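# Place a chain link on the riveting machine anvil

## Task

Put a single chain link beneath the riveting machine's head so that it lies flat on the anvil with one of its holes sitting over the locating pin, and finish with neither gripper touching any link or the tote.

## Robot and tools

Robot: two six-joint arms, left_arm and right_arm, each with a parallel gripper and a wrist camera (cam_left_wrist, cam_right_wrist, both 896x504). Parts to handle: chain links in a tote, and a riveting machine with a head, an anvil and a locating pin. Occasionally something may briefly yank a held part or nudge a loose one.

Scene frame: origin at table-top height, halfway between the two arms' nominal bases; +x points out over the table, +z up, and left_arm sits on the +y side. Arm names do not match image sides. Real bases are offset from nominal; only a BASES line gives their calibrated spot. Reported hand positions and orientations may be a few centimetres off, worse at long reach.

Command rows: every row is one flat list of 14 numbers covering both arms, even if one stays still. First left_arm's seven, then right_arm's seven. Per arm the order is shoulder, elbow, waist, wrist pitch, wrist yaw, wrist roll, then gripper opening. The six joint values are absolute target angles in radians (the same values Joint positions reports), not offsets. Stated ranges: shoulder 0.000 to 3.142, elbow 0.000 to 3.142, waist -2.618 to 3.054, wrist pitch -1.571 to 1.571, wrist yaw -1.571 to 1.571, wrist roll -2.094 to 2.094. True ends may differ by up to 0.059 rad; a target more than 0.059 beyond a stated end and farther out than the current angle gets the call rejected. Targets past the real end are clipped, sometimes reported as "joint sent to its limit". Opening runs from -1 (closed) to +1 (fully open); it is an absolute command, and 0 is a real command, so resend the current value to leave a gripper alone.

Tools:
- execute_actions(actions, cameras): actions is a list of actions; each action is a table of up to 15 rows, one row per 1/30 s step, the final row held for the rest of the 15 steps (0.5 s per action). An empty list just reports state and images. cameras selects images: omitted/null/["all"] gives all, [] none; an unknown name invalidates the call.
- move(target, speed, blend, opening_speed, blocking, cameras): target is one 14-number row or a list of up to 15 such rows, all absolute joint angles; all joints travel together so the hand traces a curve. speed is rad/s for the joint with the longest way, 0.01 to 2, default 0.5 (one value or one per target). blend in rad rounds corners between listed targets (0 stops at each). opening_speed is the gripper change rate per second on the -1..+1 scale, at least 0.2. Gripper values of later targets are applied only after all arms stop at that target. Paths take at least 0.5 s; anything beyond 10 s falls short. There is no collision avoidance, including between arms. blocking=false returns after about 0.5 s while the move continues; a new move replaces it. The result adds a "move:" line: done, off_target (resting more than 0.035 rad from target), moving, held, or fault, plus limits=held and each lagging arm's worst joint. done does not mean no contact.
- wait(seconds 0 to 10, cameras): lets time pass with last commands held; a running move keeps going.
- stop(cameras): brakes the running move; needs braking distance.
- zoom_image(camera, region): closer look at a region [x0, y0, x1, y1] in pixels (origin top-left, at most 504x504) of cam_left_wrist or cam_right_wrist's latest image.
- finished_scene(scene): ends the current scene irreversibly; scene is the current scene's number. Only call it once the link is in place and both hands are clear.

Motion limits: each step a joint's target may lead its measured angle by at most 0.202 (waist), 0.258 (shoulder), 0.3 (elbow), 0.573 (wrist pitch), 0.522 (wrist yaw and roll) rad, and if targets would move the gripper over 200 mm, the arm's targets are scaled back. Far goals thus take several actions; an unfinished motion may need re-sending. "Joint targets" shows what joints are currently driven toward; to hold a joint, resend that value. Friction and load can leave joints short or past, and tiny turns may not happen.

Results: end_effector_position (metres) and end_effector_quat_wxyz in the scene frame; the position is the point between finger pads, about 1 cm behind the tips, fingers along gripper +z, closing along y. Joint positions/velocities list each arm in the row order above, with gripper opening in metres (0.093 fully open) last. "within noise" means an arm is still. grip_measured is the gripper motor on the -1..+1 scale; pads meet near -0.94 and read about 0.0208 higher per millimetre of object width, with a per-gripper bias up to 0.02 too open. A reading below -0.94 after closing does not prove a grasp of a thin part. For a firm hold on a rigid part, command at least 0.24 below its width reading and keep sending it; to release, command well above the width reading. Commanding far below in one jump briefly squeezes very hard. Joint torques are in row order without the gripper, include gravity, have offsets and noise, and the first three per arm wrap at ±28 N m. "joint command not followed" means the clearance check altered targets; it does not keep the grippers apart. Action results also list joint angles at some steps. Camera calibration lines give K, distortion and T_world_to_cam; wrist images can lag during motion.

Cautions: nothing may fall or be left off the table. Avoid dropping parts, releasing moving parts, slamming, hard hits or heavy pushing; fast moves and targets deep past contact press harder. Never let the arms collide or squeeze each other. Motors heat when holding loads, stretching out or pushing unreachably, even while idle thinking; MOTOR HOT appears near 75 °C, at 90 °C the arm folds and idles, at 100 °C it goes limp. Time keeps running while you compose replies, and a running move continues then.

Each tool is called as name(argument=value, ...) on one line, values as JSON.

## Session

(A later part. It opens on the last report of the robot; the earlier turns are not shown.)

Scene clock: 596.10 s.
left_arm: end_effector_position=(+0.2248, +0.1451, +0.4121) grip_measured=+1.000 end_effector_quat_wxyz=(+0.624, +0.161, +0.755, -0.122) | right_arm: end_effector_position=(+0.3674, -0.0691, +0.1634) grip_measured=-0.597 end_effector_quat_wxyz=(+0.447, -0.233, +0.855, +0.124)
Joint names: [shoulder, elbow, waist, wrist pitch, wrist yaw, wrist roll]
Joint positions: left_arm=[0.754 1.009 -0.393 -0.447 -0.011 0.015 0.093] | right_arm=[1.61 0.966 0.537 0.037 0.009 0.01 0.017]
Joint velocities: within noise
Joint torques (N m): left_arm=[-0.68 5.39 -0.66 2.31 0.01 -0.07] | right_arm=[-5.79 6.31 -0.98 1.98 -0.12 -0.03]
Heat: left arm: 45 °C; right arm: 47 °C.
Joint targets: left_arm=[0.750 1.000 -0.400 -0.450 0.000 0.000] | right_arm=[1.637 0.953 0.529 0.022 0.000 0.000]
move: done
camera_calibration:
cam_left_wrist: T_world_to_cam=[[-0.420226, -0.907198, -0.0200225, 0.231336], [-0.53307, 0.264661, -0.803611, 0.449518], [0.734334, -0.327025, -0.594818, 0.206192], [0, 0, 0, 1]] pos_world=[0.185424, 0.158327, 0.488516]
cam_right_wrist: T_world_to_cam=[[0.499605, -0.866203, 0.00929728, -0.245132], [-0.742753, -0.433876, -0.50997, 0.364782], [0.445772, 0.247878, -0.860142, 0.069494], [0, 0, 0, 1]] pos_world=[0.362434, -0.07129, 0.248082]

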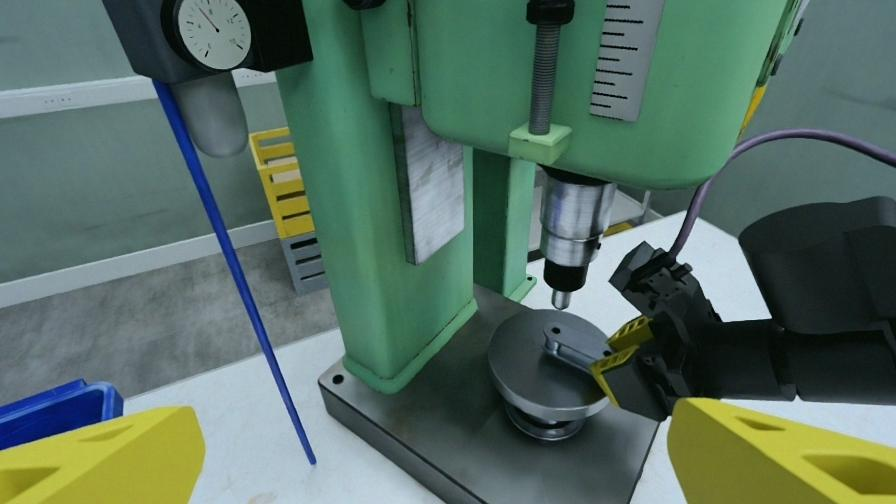

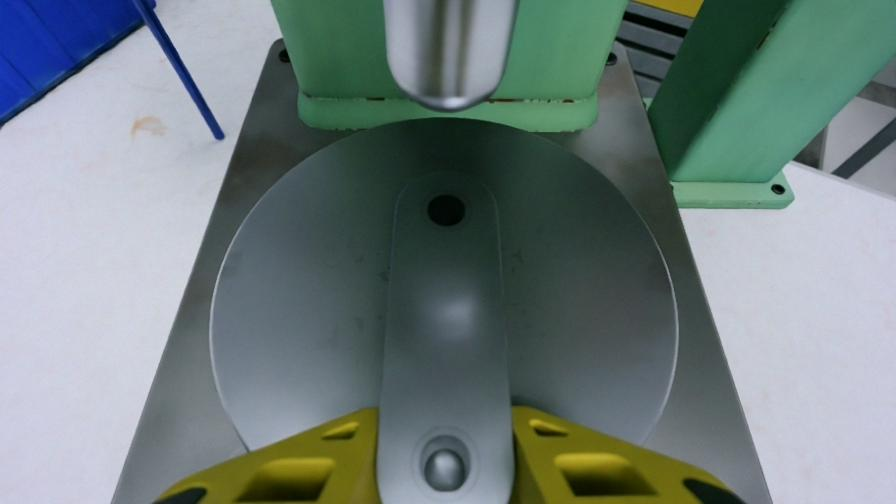

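move(target=[0.75,1.0,-0.4,-0.45,0.0,0.0,1.0,1.635,0.920,0.529,0.105,0.0,0.0,-0.85], speed=0.08, cameras=["cam_left_wrist"])

zoom_image(camera="cam_left_wrist", region=[530, 295, 610, 375])

Scene clock: 610.17 s.
left_arm: end_effector_position=(+0.2248, +0.1451, +0.4121) grip_measured=+1.000 end_effector_quat_wxyz=(+0.624, +0.161, +0.755, -0.122) | right_arm: end_effector_position=(+0.3672, -0.0692, +0.1614) grip_measured=-0.597 end_effector_quat_wxyz=(+0.457, -0.232, +0.850, +0.127)
Joint names: [shoulder, elbow, waist, wrist pitch, wrist yaw, wrist roll]
Joint positions: left_arm=[0.754 1.009 -0.393 -0.447 -0.011 0.015 0.093] | right_arm=[1.608 0.935 0.537 0.09 0.009 0.01 0.017]
Joint velocities: within noise
Joint torques (N m): left_arm=[-0.66 5.35 -0.68 2.31 0 -0.07] | right_arm=[-5.75 6.02 -0.99 2.36 -0.13 -0.03]
Heat: left arm: 45 °C; right arm: 47 °C.
Joint targets: left_arm=[0.750 1.000 -0.400 -0.450 0.000 0.000] | right_arm=[1.635 0.920 0.529 0.105 0.000 0.000]
move: done
camera_calibration:
cam_left_wrist: T_world_to_cam=[[-0.420226, -0.907198, -0.0200225, 0.231336], [-0.53307, 0.264661, -0.803611, 0.449518], [0.734334, -0.327025, -0.594818, 0.206192], [0, 0, 0, 1]] pos_world=[0.185424, 0.158327, 0.488516]
Images, in order (width x height): cam_left_wrist 896x504.

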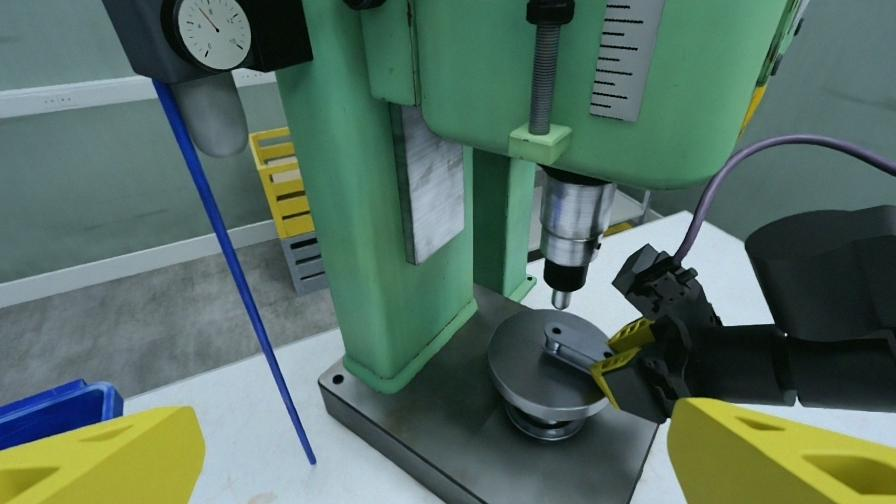

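Scaled by 6.300 from the camera's 896x504 image, which has a finer 1280x720 frame.

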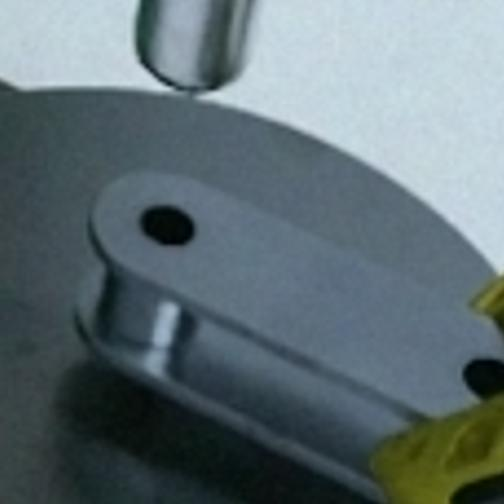

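move(target=[0.75,1.0,-0.4,-0.45,0.0,0.0,1.0,1.632,0.885,0.529,0.145,0.0,0.0,-0.85], speed=0.08, cameras=["cam_left_wrist"])

zoom_image(camera="cam_left_wrist", region=[530, 295, 610, 375])

Scene clock: 614.63 s.
left_arm: end_effector_position=(+0.2248, +0.1451, +0.4121) grip_measured=+1.000 end_effector_quat_wxyz=(+0.624, +0.161, +0.755, -0.122) | right_arm: end_effector_position=(+0.3670, -0.0693, +0.1599) grip_measured=-0.597 end_effector_quat_wxyz=(+0.468, -0.230, +0.843, +0.130)
Joint names: [shoulder, elbow, waist, wrist pitch, wrist yaw, wrist roll]
Joint positions: left_arm=[0.754 1.009 -0.393 -0.447 -0.011 0.015 0.093] | right_arm=[1.606 0.901 0.537 0.149 0.009 0.01 0.017]
Joint velocities: within noise
Joint torques (N m): left_arm=[-0.65 5.38 -0.66 2.31 0.01 -0.08] | right_arm=[-5.75 6 -1.01 2.1 -0.13 -0.03]
Heat: left arm: 45 °C; right arm: 47 °C.
Joint targets: left_arm=[0.750 1.000 -0.400 -0.450 0.000 0.000] | right_arm=[1.632 0.885 0.529 0.145 0.000 0.000]
move: done
camera_calibration:
cam_left_wrist: T_world_to_cam=[[-0.420226, -0.907198, -0.0200225, 0.231336], [-0.53307, 0.264661, -0.803611, 0.449518], [0.734334, -0.327025, -0.594818, 0.206192], [0, 0, 0, 1]] pos_world=[0.185424, 0.158327, 0.488516]
Images, in order (width x height): cam_left_wrist 896x504.

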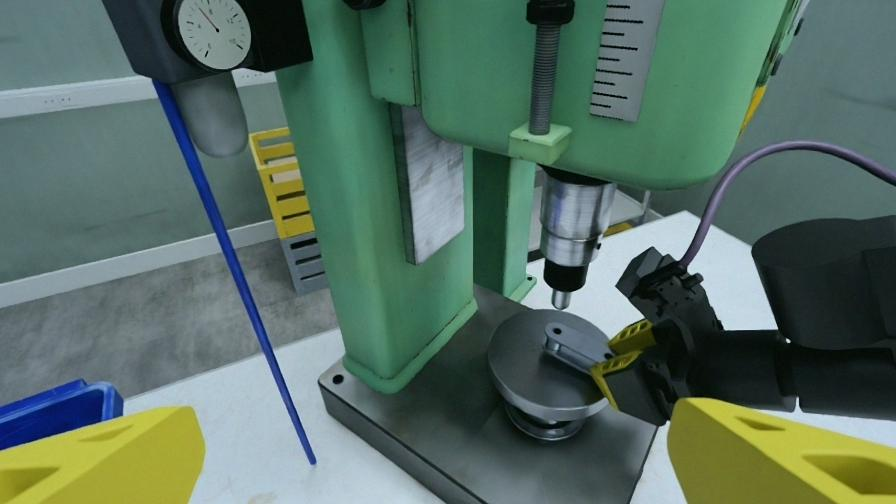

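Scaled by 6.300 from the camera's 896x504 image, which has a finer 1280x720 frame.

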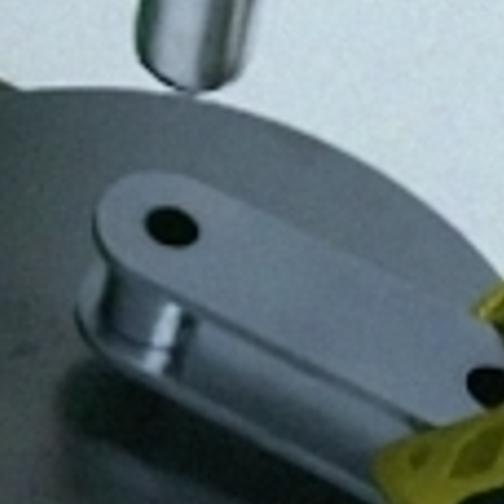

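move(target=[0.75,1.0,-0.4,-0.45,0.0,0.0,1.0,1.630,0.855,0.529,0.170,0.0,0.0,-0.85], speed=0.08, cameras=["cam_left_wrist", "cam_right_wrist"])

zoom_image(camera="cam_left_wrist", region=[530, 295, 650, 415])

Scene clock: 626.77 s.
left_arm: end_effector_position=(+0.2248, +0.1451, +0.4121) grip_measured=+1.000 end_effector_quat_wxyz=(+0.624, +0.161, +0.755, -0.122) | right_arm: end_effector_position=(+0.3667, -0.0695, +0.1587) grip_measured=-0.597 end_effector_quat_wxyz=(+0.478, -0.228, +0.838, +0.133)
Joint names: [shoulder, elbow, waist, wrist pitch, wrist yaw, wrist roll]
Joint positions: left_arm=[0.754 1.009 -0.393 -0.447 -0.011 0.015 0.093] | right_arm=[1.606 0.874 0.537 0.199 0.009 0.01 0.017]
Joint velocities: within noise
Joint torques (N m): left_arm=[-0.68 5.37 -0.68 2.31 0 -0.07] | right_arm=[-5.86 5.71 -0.99 1.87 -0.13 -0.03]
Heat: left arm: 45 °C; right arm: 47 °C.
Joint targets: left_arm=[0.750 1.000 -0.400 -0.450 0.000 0.000] | right_arm=[1.630 0.855 0.529 0.170 0.000 0.000]
move: done
camera_calibration:
cam_left_wrist: T_world_to_cam=[[-0.420226, -0.907198, -0.0200225, 0.231336], [-0.53307, 0.264661, -0.803611, 0.449518], [0.734334, -0.327025, -0.594818, 0.206192], [0, 0, 0, 1]] pos_world=[0.185424, 0.158327, 0.488516]
cam_right_wrist: T_world_to_cam=[[0.499072, -0.866528, 0.0074833, -0.244648], [-0.708356, -0.412917, -0.572477, 0.360398], [0.499158, 0.280406, -0.819886, 0.0421593], [0, 0, 0, 1]] pos_world=[0.356342, -0.0750013, 0.242716]

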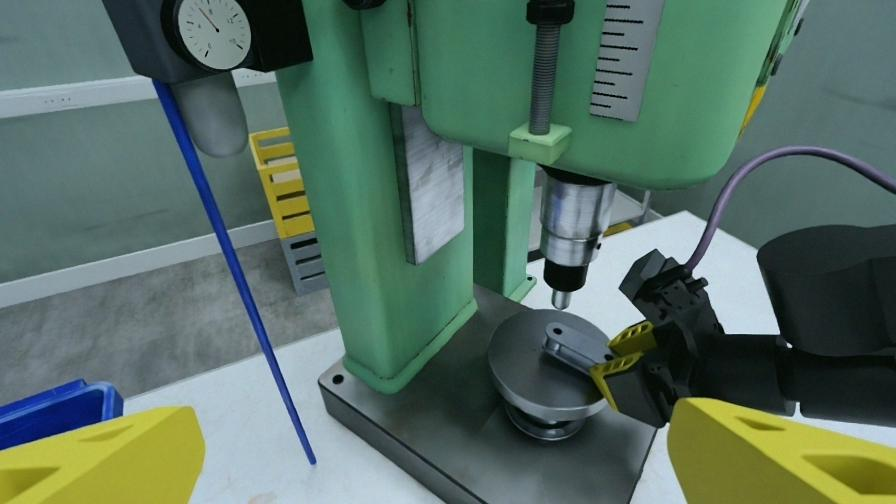

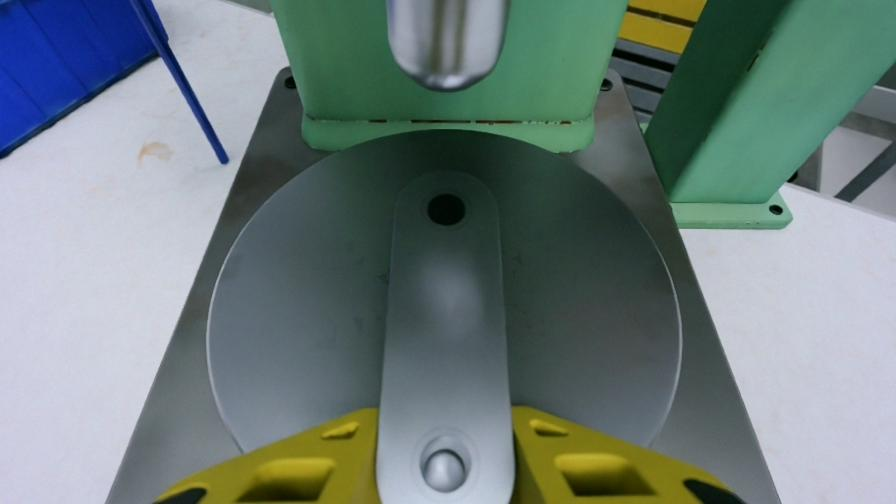

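Scaled by 4.200 from the camera's 896x504 image, which has a finer 1280x720 frame.

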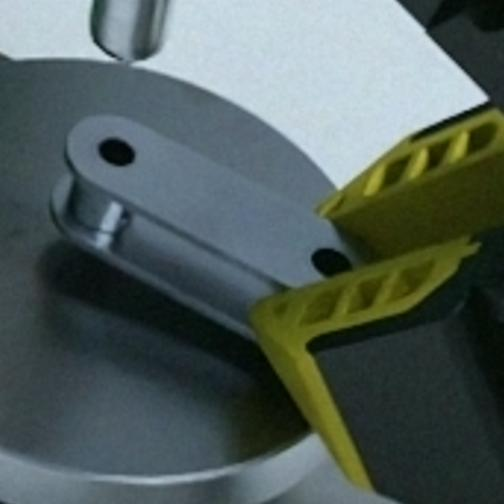

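move(target=[0.75,1.0,-0.4,-0.45,0.0,0.0,1.0,1.630,0.820,0.529,0.225,0.0,0.0,-0.85], speed=0.08, cameras=["cam_left_wrist", "cam_right_wrist"])

zoom_image(camera="cam_left_wrist", region=[530, 295, 650, 415])

Scene clock: 631.67 s.
left_arm: end_effector_position=(+0.2248, +0.1451, +0.4121) grip_measured=+1.000 end_effector_quat_wxyz=(+0.624, +0.161, +0.755, -0.122) | right_arm: end_effector_position=(+0.3662, -0.0696, +0.1559) grip_measured=-0.597 end_effector_quat_wxyz=(+0.488, -0.227, +0.832, +0.136)
Joint names: [shoulder, elbow, waist, wrist pitch, wrist yaw, wrist roll]
Joint positions: left_arm=[0.754 1.009 -0.393 -0.447 -0.011 0.015 0.093] | right_arm=[1.61 0.843 0.537 0.258 0.008 0.01 0.017]
Joint velocities: within noise
Joint torques (N m): left_arm=[-0.66 5.38 -0.64 2.31 0 -0.07] | right_arm=[-6.17 5.23 -0.96 1.87 -0.12 -0.03]
Heat: left arm: 45 °C; right arm: 46 °C.
Joint targets: left_arm=[0.750 1.000 -0.400 -0.450 0.000 0.000] | right_arm=[1.630 0.820 0.529 0.225 0.000 0.000]
move: done
camera_calibration:
cam_left_wrist: T_world_to_cam=[[-0.420226, -0.907198, -0.0200225, 0.231336], [-0.53307, 0.264661, -0.803611, 0.449518], [0.734334, -0.327025, -0.594818, 0.206192], [0, 0, 0, 1]] pos_world=[0.185424, 0.158327, 0.488516]
cam_right_wrist: T_world_to_cam=[[0.499665, -0.866192, 0.0068589, -0.244606], [-0.696267, -0.406329, -0.591701, 0.357452], [0.515313, 0.290877, -0.806128, 0.0327974], [0, 0, 0, 1]] pos_world=[0.354202, -0.0761726, 0.239621]

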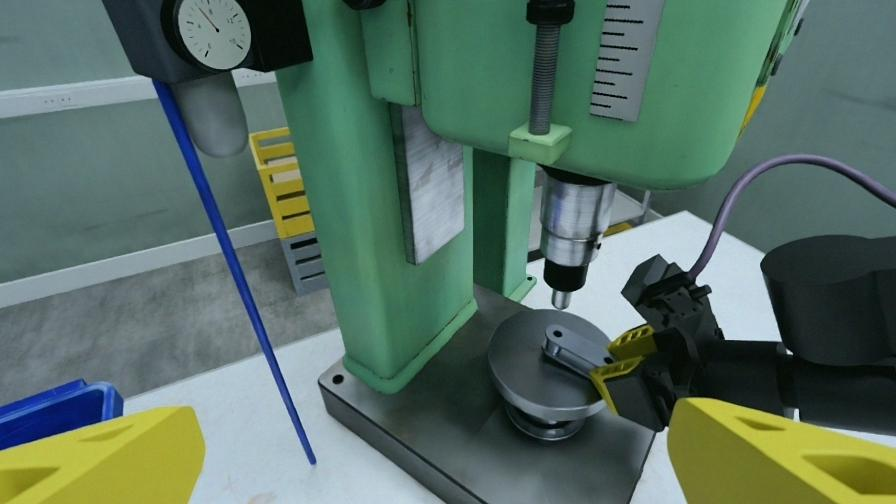

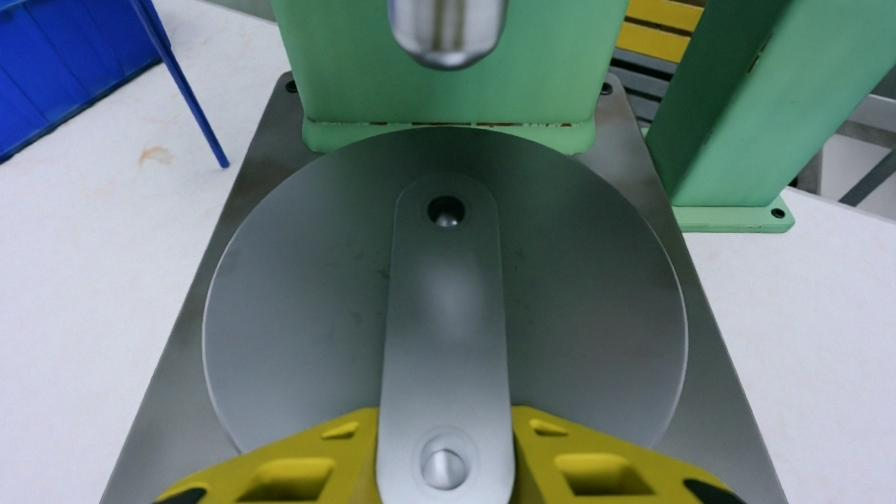

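Scaled by 4.200 from the camera's 896x504 image, which has a finer 1280x720 frame.

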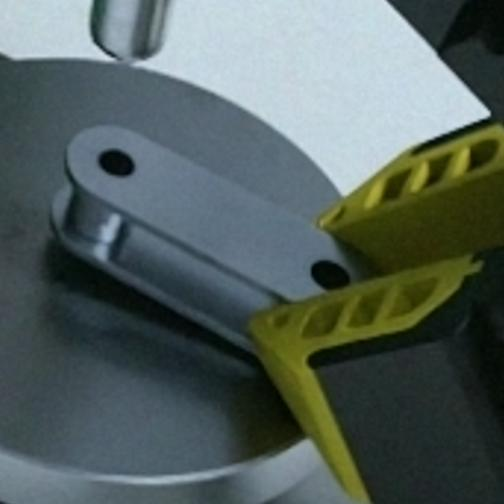

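move(target=[0.75,1.0,-0.4,-0.45,0.0,0.0,1.0,1.630,0.795,0.529,0.240,0.0,0.0,-0.85], speed=0.1)

zoom_image(camera="cam_left_wrist", region=[530, 295, 650, 415])

Scene clock: 643.57 s.
left_arm: end_effector_position=(+0.2248, +0.1451, +0.4121) grip_measured=+1.000 end_effector_quat_wxyz=(+0.624, +0.161, +0.755, -0.122) | right_arm: end_effector_position=(+0.3660, -0.0698, +0.1557) grip_measured=-0.597 end_effector_quat_wxyz=(+0.496, -0.226, +0.827, +0.138)
Joint names: [shoulder, elbow, waist, wrist pitch, wrist yaw, wrist roll]
Joint positions: left_arm=[0.754 1.009 -0.393 -0.447 -0.011 0.015 0.093] | right_arm=[1.61 0.823 0.537 0.297 0.008 0.01 0.017]
Joint velocities: within noise
Joint torques (N m): left_arm=[-0.65 5.38 -0.65 2.31 0 -0.07] | right_arm=[-6.13 4.72 -0.96 1.57 -0.11 -0.02]
Heat: left arm: 45 °C; right arm: 46 °C.
Joint targets: left_arm=[0.750 1.000 -0.400 -0.450 0.000 0.000] | right_arm=[1.630 0.795 0.529 0.240 0.000 0.000]
move: off_target (right_arm); right_arm: the wrist pitch is farthest, 0.057 rad from its target
camera_calibration:
cam_left_wrist: T_world_to_cam=[[-0.420226, -0.907198, -0.0200225, 0.231336], [-0.53307, 0.264661, -0.803611, 0.449518], [0.734334, -0.327025, -0.594818, 0.206192], [0, 0, 0, 1]] pos_world=[0.185424, 0.158327, 0.488516]
cam_right_wrist: T_world_to_cam=[[0.499555, -0.866259, 0.00639062, -0.244503], [-0.686306, -0.40026, -0.607269, 0.356318], [0.52861, 0.298978, -0.794471, 0.0267288], [0, 0, 0, 1]] pos_world=[0.352557, -0.0771747, 0.239179]

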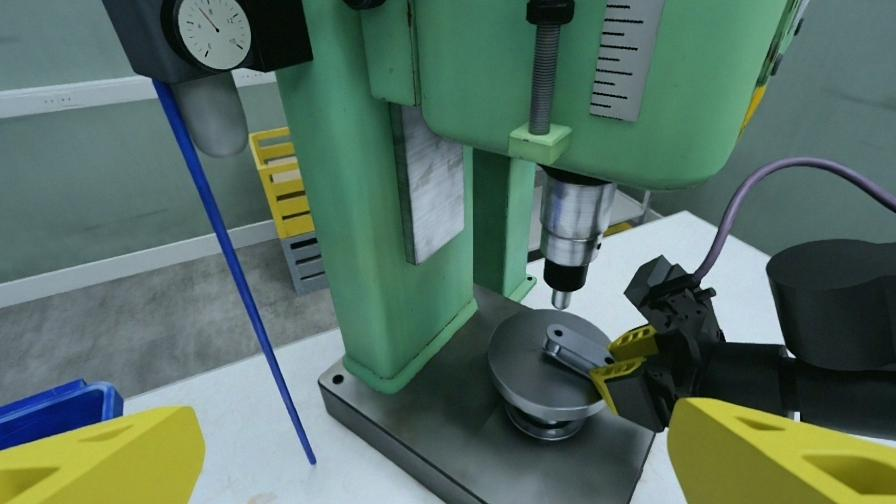

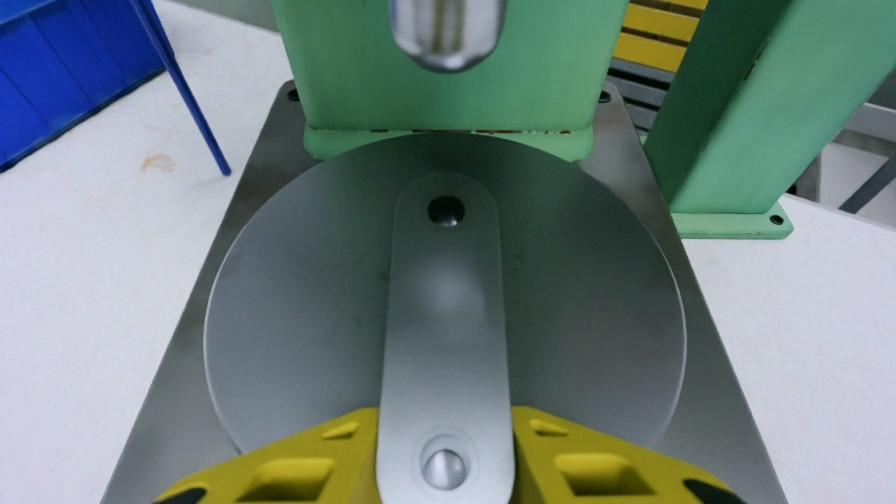

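Scaled by 4.200 from the camera's 896x504 image, which has a finer 1280x720 frame.

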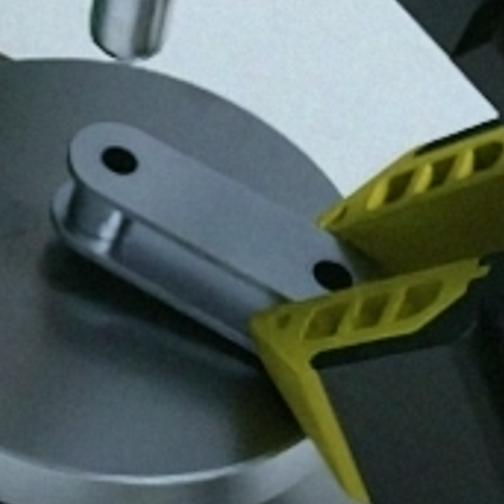

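move(target=[0.75,1.0,-0.4,-0.45,0.0,0.0,1.0,1.648,0.900,0.529,0.160,0.0,0.0,-0.85], speed=0.1)

zoom_image(camera="cam_left_wrist", region=[530, 295, 650, 415])

Scene clock: 663.03 s.
left_arm: end_effector_position=(+0.2248, +0.1451, +0.4121) grip_measured=+1.000 end_effector_quat_wxyz=(+0.624, +0.161, +0.755, -0.122) | right_arm: end_effector_position=(+0.3668, -0.0693, +0.1554) grip_measured=-0.597 end_effector_quat_wxyz=(+0.473, -0.230, +0.841, +0.131)
Joint names: [shoulder, elbow, waist, wrist pitch, wrist yaw, wrist roll]
Joint positions: left_arm=[0.754 1.009 -0.393 -0.447 -0.011 0.015 0.093] | right_arm=[1.614 0.88 0.537 0.188 0.008 0.01 0.017]
Joint velocities: within noise
Joint torques (N m): left_arm=[-0.66 5.38 -0.65 2.31 0 -0.08] | right_arm=[-5 8.95 -0.98 1.92 -0.12 -0.02]
Heat: left arm: 46 °C; right arm: 44 °C.
Joint targets: left_arm=[0.750 1.000 -0.400 -0.450 0.000 0.000] | right_arm=[1.648 0.900 0.529 0.160 0.000 0.000]
move: done
camera_calibration:
cam_left_wrist: T_world_to_cam=[[-0.420226, -0.907198, -0.0200225, 0.231336], [-0.53307, 0.264661, -0.803611, 0.449518], [0.734334, -0.327025, -0.594818, 0.206192], [0, 0, 0, 1]] pos_world=[0.185424, 0.158327, 0.488516]
cam_right_wrist: T_world_to_cam=[[0.499893, -0.866053, 0.00773319, -0.244796], [-0.714306, -0.41732, -0.561793, 0.358916], [0.48977, 0.275313, -0.827242, 0.043568], [0, 0, 0, 1]] pos_world=[0.357409, -0.0742184, 0.239571]

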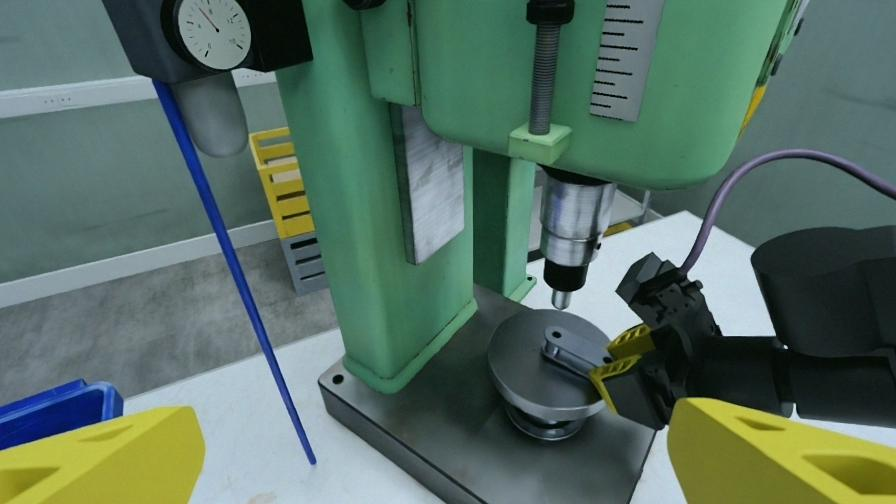

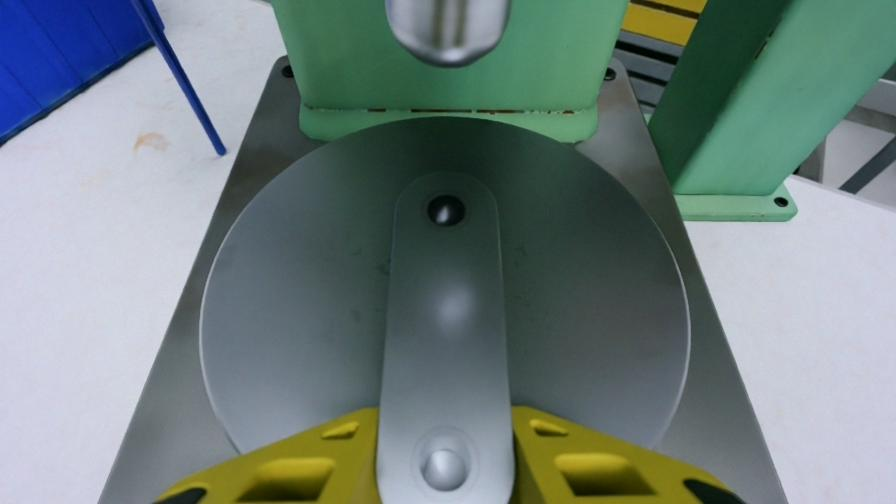

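Scaled by 4.200 from the camera's 896x504 image, which has a finer 1280x720 frame.

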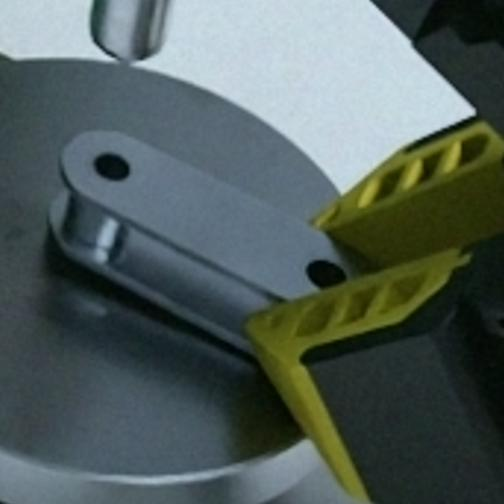

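move(target=[0.75,1.0,-0.4,-0.45,0.0,0.0,1.0,1.660,0.970,0.529,0.040,0.0,0.0,-0.85], speed=0.1)

zoom_image(camera="cam_left_wrist", region=[530, 295, 650, 415])

Scene clock: 669.87 s.
left_arm: end_effector_position=(+0.2248, +0.1451, +0.4121) grip_measured=+1.000 end_effector_quat_wxyz=(+0.624, +0.161, +0.755, -0.122) | right_arm: end_effector_position=(+0.3674, -0.0689, +0.1548) grip_measured=-0.597 end_effector_quat_wxyz=(+0.444, -0.234, +0.856, +0.123)
Joint names: [shoulder, elbow, waist, wrist pitch, wrist yaw, wrist roll]
Joint positions: left_arm=[0.754 1.009 -0.393 -0.447 -0.011 0.015 0.093] | right_arm=[1.625 0.95 0.537 0.063 0.008 0.009 0.017]
Joint velocities: within noise
Joint torques (N m): left_arm=[-0.68 5.39 -0.68 2.31 0 -0.07] | right_arm=[-5.18 9.09 -0.95 1.89 -0.11 -0.03]
Heat: left arm: 46 °C; right arm: 44 °C.
Joint targets: left_arm=[0.750 1.000 -0.400 -0.450 0.000 0.000] | right_arm=[1.660 0.970 0.529 0.040 0.000 0.000]
move: done
camera_calibration:
cam_left_wrist: T_world_to_cam=[[-0.420226, -0.907198, -0.0200225, 0.231336], [-0.53307, 0.264661, -0.803611, 0.449518], [0.734334, -0.327025, -0.594818, 0.206192], [0, 0, 0, 1]] pos_world=[0.185424, 0.158327, 0.488516]
cam_right_wrist: T_world_to_cam=[[0.50057, -0.865642, 0.00962035, -0.245287], [-0.744724, -0.43626, -0.505038, 0.360246], [0.441379, 0.245642, -0.863044, 0.0639472], [0, 0, 0, 1]] pos_world=[0.362843, -0.070878, 0.239487]

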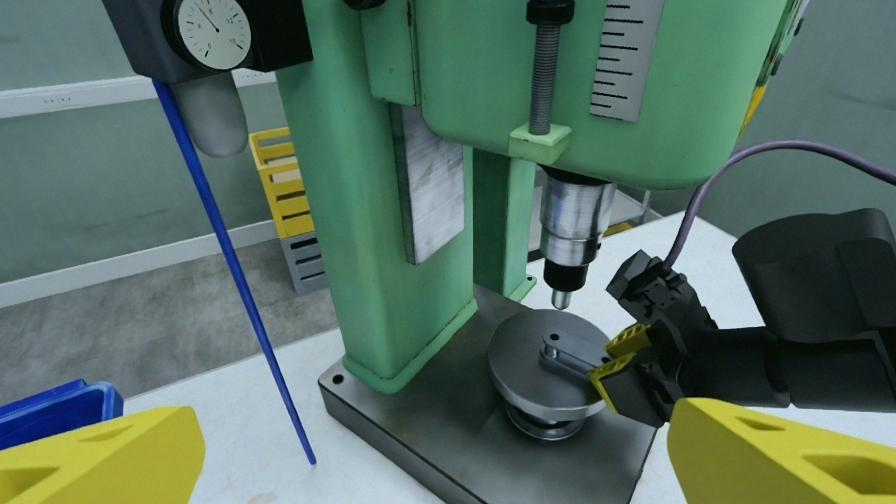

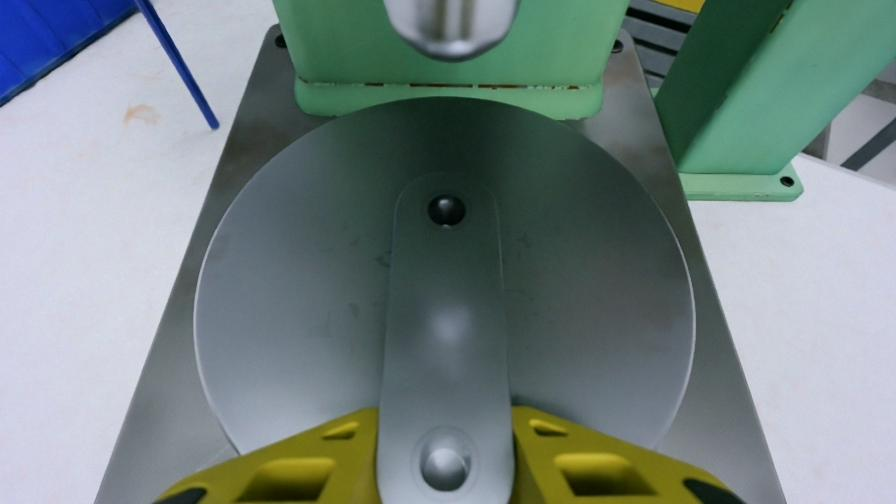

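Scaled by 4.200 from the camera's 896x504 image, which has a finer 1280x720 frame.

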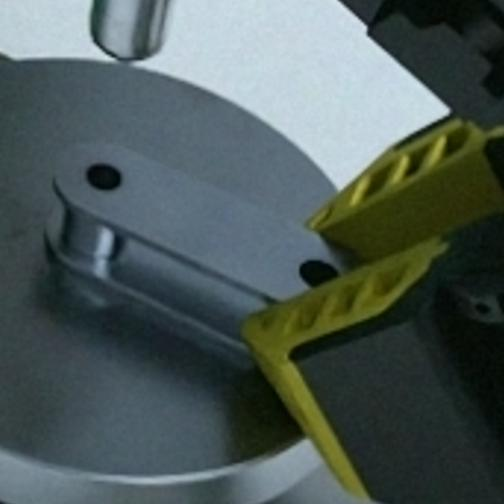

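move(target=[[0.75,1.0,-0.4,-0.45,0.0,0.0,1.0,1.650,0.970,0.531,0.042,0.0,0.0,-0.85],[0.75,1.0,-0.4,-0.45,0.0,0.0,1.0,1.650,0.970,0.531,0.042,0.0,0.0,-0.3]], speed=0.1, opening_speed=0.4)

zoom_image(camera="cam_left_wrist", region=[530, 295, 650, 415])

Scene clock: 675.97 s.
left_arm: end_effector_position=(+0.2248, +0.1451, +0.4121) grip_measured=+1.000 end_effector_quat_wxyz=(+0.624, +0.161, +0.755, -0.122) | right_arm: end_effector_position=(+0.3674, -0.0689, +0.1547) grip_measured=-0.303 end_effector_quat_wxyz=(+0.444, -0.234, +0.856, +0.123)
Joint names: [shoulder, elbow, waist, wrist pitch, wrist yaw, wrist roll]
Joint positions: left_arm=[0.754 1.009 -0.393 -0.447 -0.011 0.015 0.093] | right_arm=[1.625 0.95 0.537 0.062 0.008 0.009 0.031]
Joint velocities: within noise
Joint torques (N m): left_arm=[-0.65 5.38 -0.66 2.31 0 -0.07] | right_arm=[-6.12 9.09 -0.81 1.9 -0.11 -0.02]
Heat: left arm: 46 °C; right arm: 44 °C.
Joint targets: left_arm=[0.750 1.000 -0.400 -0.450 0.000 0.000] | right_arm=[1.650 0.970 0.531 0.042 0.000 0.000]
move: done
camera_calibration:
cam_left_wrist: T_world_to_cam=[[-0.420226, -0.907198, -0.0200225, 0.231336], [-0.53307, 0.264661, -0.803611, 0.449518], [0.734334, -0.327025, -0.594818, 0.206192], [0, 0, 0, 1]] pos_world=[0.185424, 0.158327, 0.488516]
cam_right_wrist: T_world_to_cam=[[0.500573, -0.865641, 0.00962911, -0.24529], [-0.744889, -0.43636, -0.504708, 0.360165], [0.441098, 0.245471, -0.863236, 0.0640301], [0, 0, 0, 1]] pos_world=[0.362825, -0.0708888, 0.239413]

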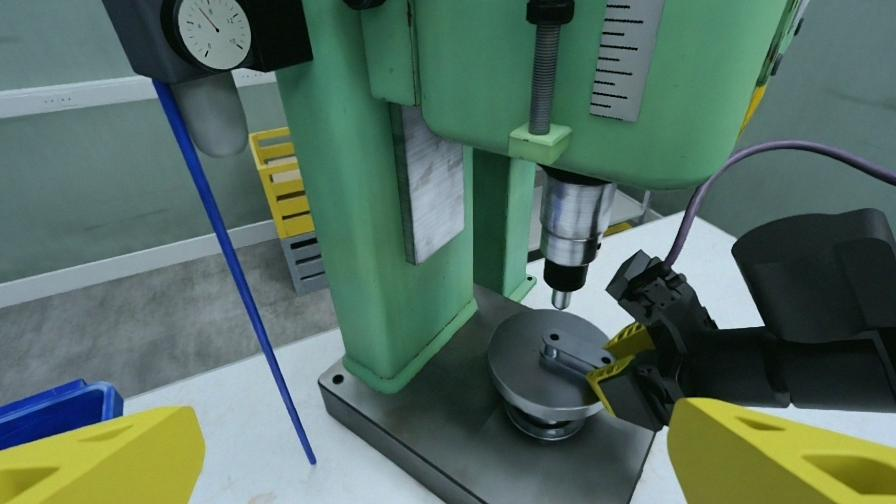

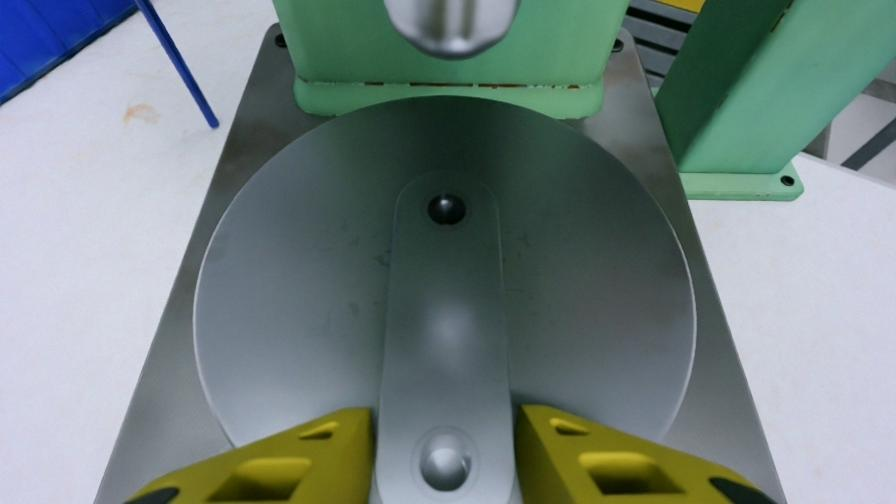

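Scaled by 4.200 from the camera's 896x504 image, which has a finer 1280x720 frame.

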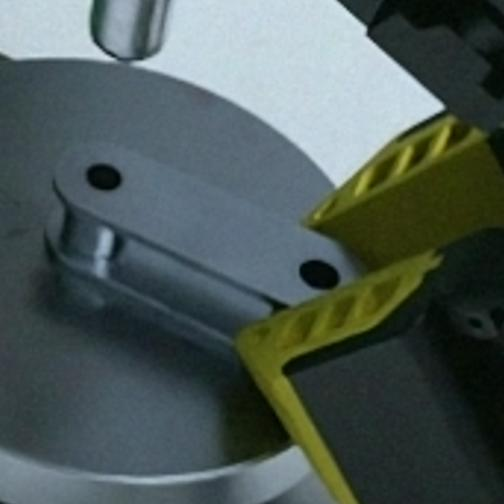

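move(target=[[0.75,1.0,-0.4,-0.45,0.0,0.0,1.0,1.650,0.970,0.531,0.042,0.0,0.0,0.0],[0.75,1.0,-0.4,-0.45,0.0,0.0,1.0,1.565,0.985,0.531,0.042,0.0,0.0,0.0],[0.75,1.0,-0.4,-0.45,0.0,0.0,1.0,1.43,0.965,0.531,-0.08,0.0,0.0,0.0],[0.75,1.0,-0.4,-0.45,0.0,0.0,1.0,1.12,0.94,0.54,-0.38,0.0,0.0,0.0]], speed=0.3, blend=[0,0.02,0.03,0], opening_speed=0.6)

zoom_image(camera="cam_left_wrist", region=[530, 295, 650, 415])

Scene clock: 690.30 s.
left_arm: end_effector_position=(+0.2248, +0.1451, +0.4121) grip_measured=+1.000 end_effector_quat_wxyz=(+0.624, +0.161, +0.755, -0.122) | right_arm: end_effector_position=(+0.2872, -0.1178, +0.2690) grip_measured=-0.003 end_effector_quat_wxyz=(+0.478, -0.229, +0.838, +0.133)
Joint names: [shoulder, elbow, waist, wrist pitch, wrist yaw, wrist roll]
Joint positions: left_arm=[0.754 1.009 -0.393 -0.447 -0.011 0.015 0.093] | right_arm=[1.129 0.955 0.537 -0.36 0.008 0.009 0.045]
Joint velocities: within noise
Joint torques (N m): left_arm=[-0.65 5.37 -0.65 2.31 0 -0.08] | right_arm=[-4.81 6.53 0.06 1.99 -0.11 -0.02]
Heat: left arm: 46 °C; right arm: 44 °C.
Joint targets: left_arm=[0.750 1.000 -0.400 -0.450 0.000 0.000] | right_arm=[1.120 0.940 0.540 -0.380 0.000 0.000]
move: done
camera_calibration:
cam_left_wrist: T_world_to_cam=[[-0.420226, -0.907198, -0.0200225, 0.231336], [-0.53307, 0.264661, -0.803611, 0.449518], [0.734334, -0.327025, -0.594818, 0.206192], [0, 0, 0, 1]] pos_world=[0.185424, 0.158327, 0.488516]
cam_right_wrist: T_world_to_cam=[[0.499983, -0.866, 0.00778034, -0.24792], [-0.708406, -0.414132, -0.571538, 0.346929], [0.498174, 0.280248, -0.820539, 0.186242], [0, 0, 0, 1]] pos_world=[0.276941, -0.123218, 0.35303]

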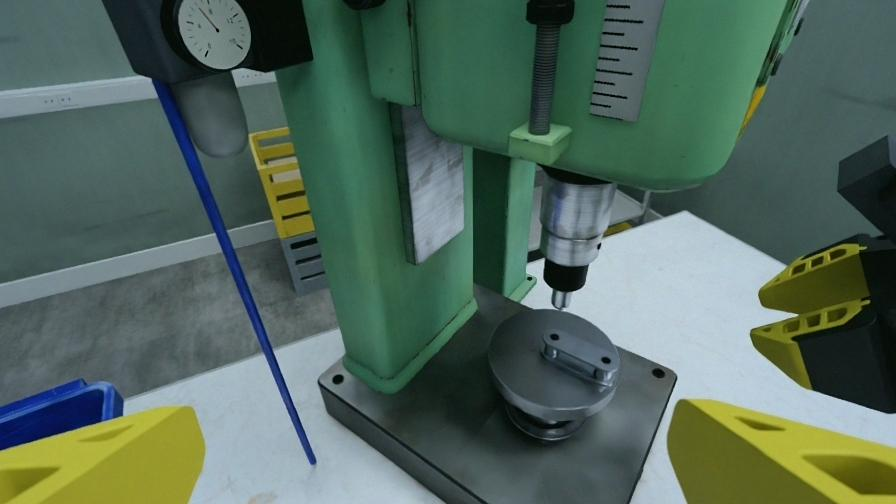

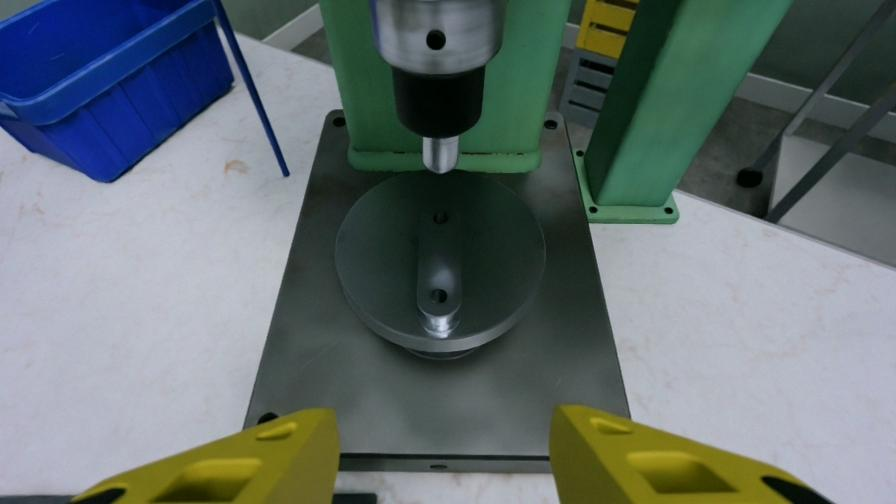

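Scaled by 4.200 from the camera's 896x504 image, which has a finer 1280x720 frame.

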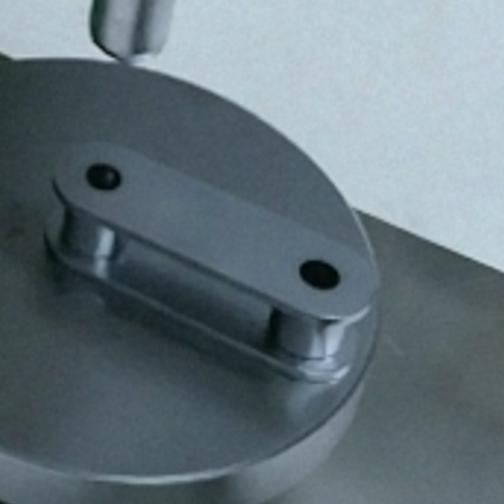

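Link is flat on the anvil with its hole over the pin; hands are clear.

finished_scene(scene=2)

The scene is finished: the task was done.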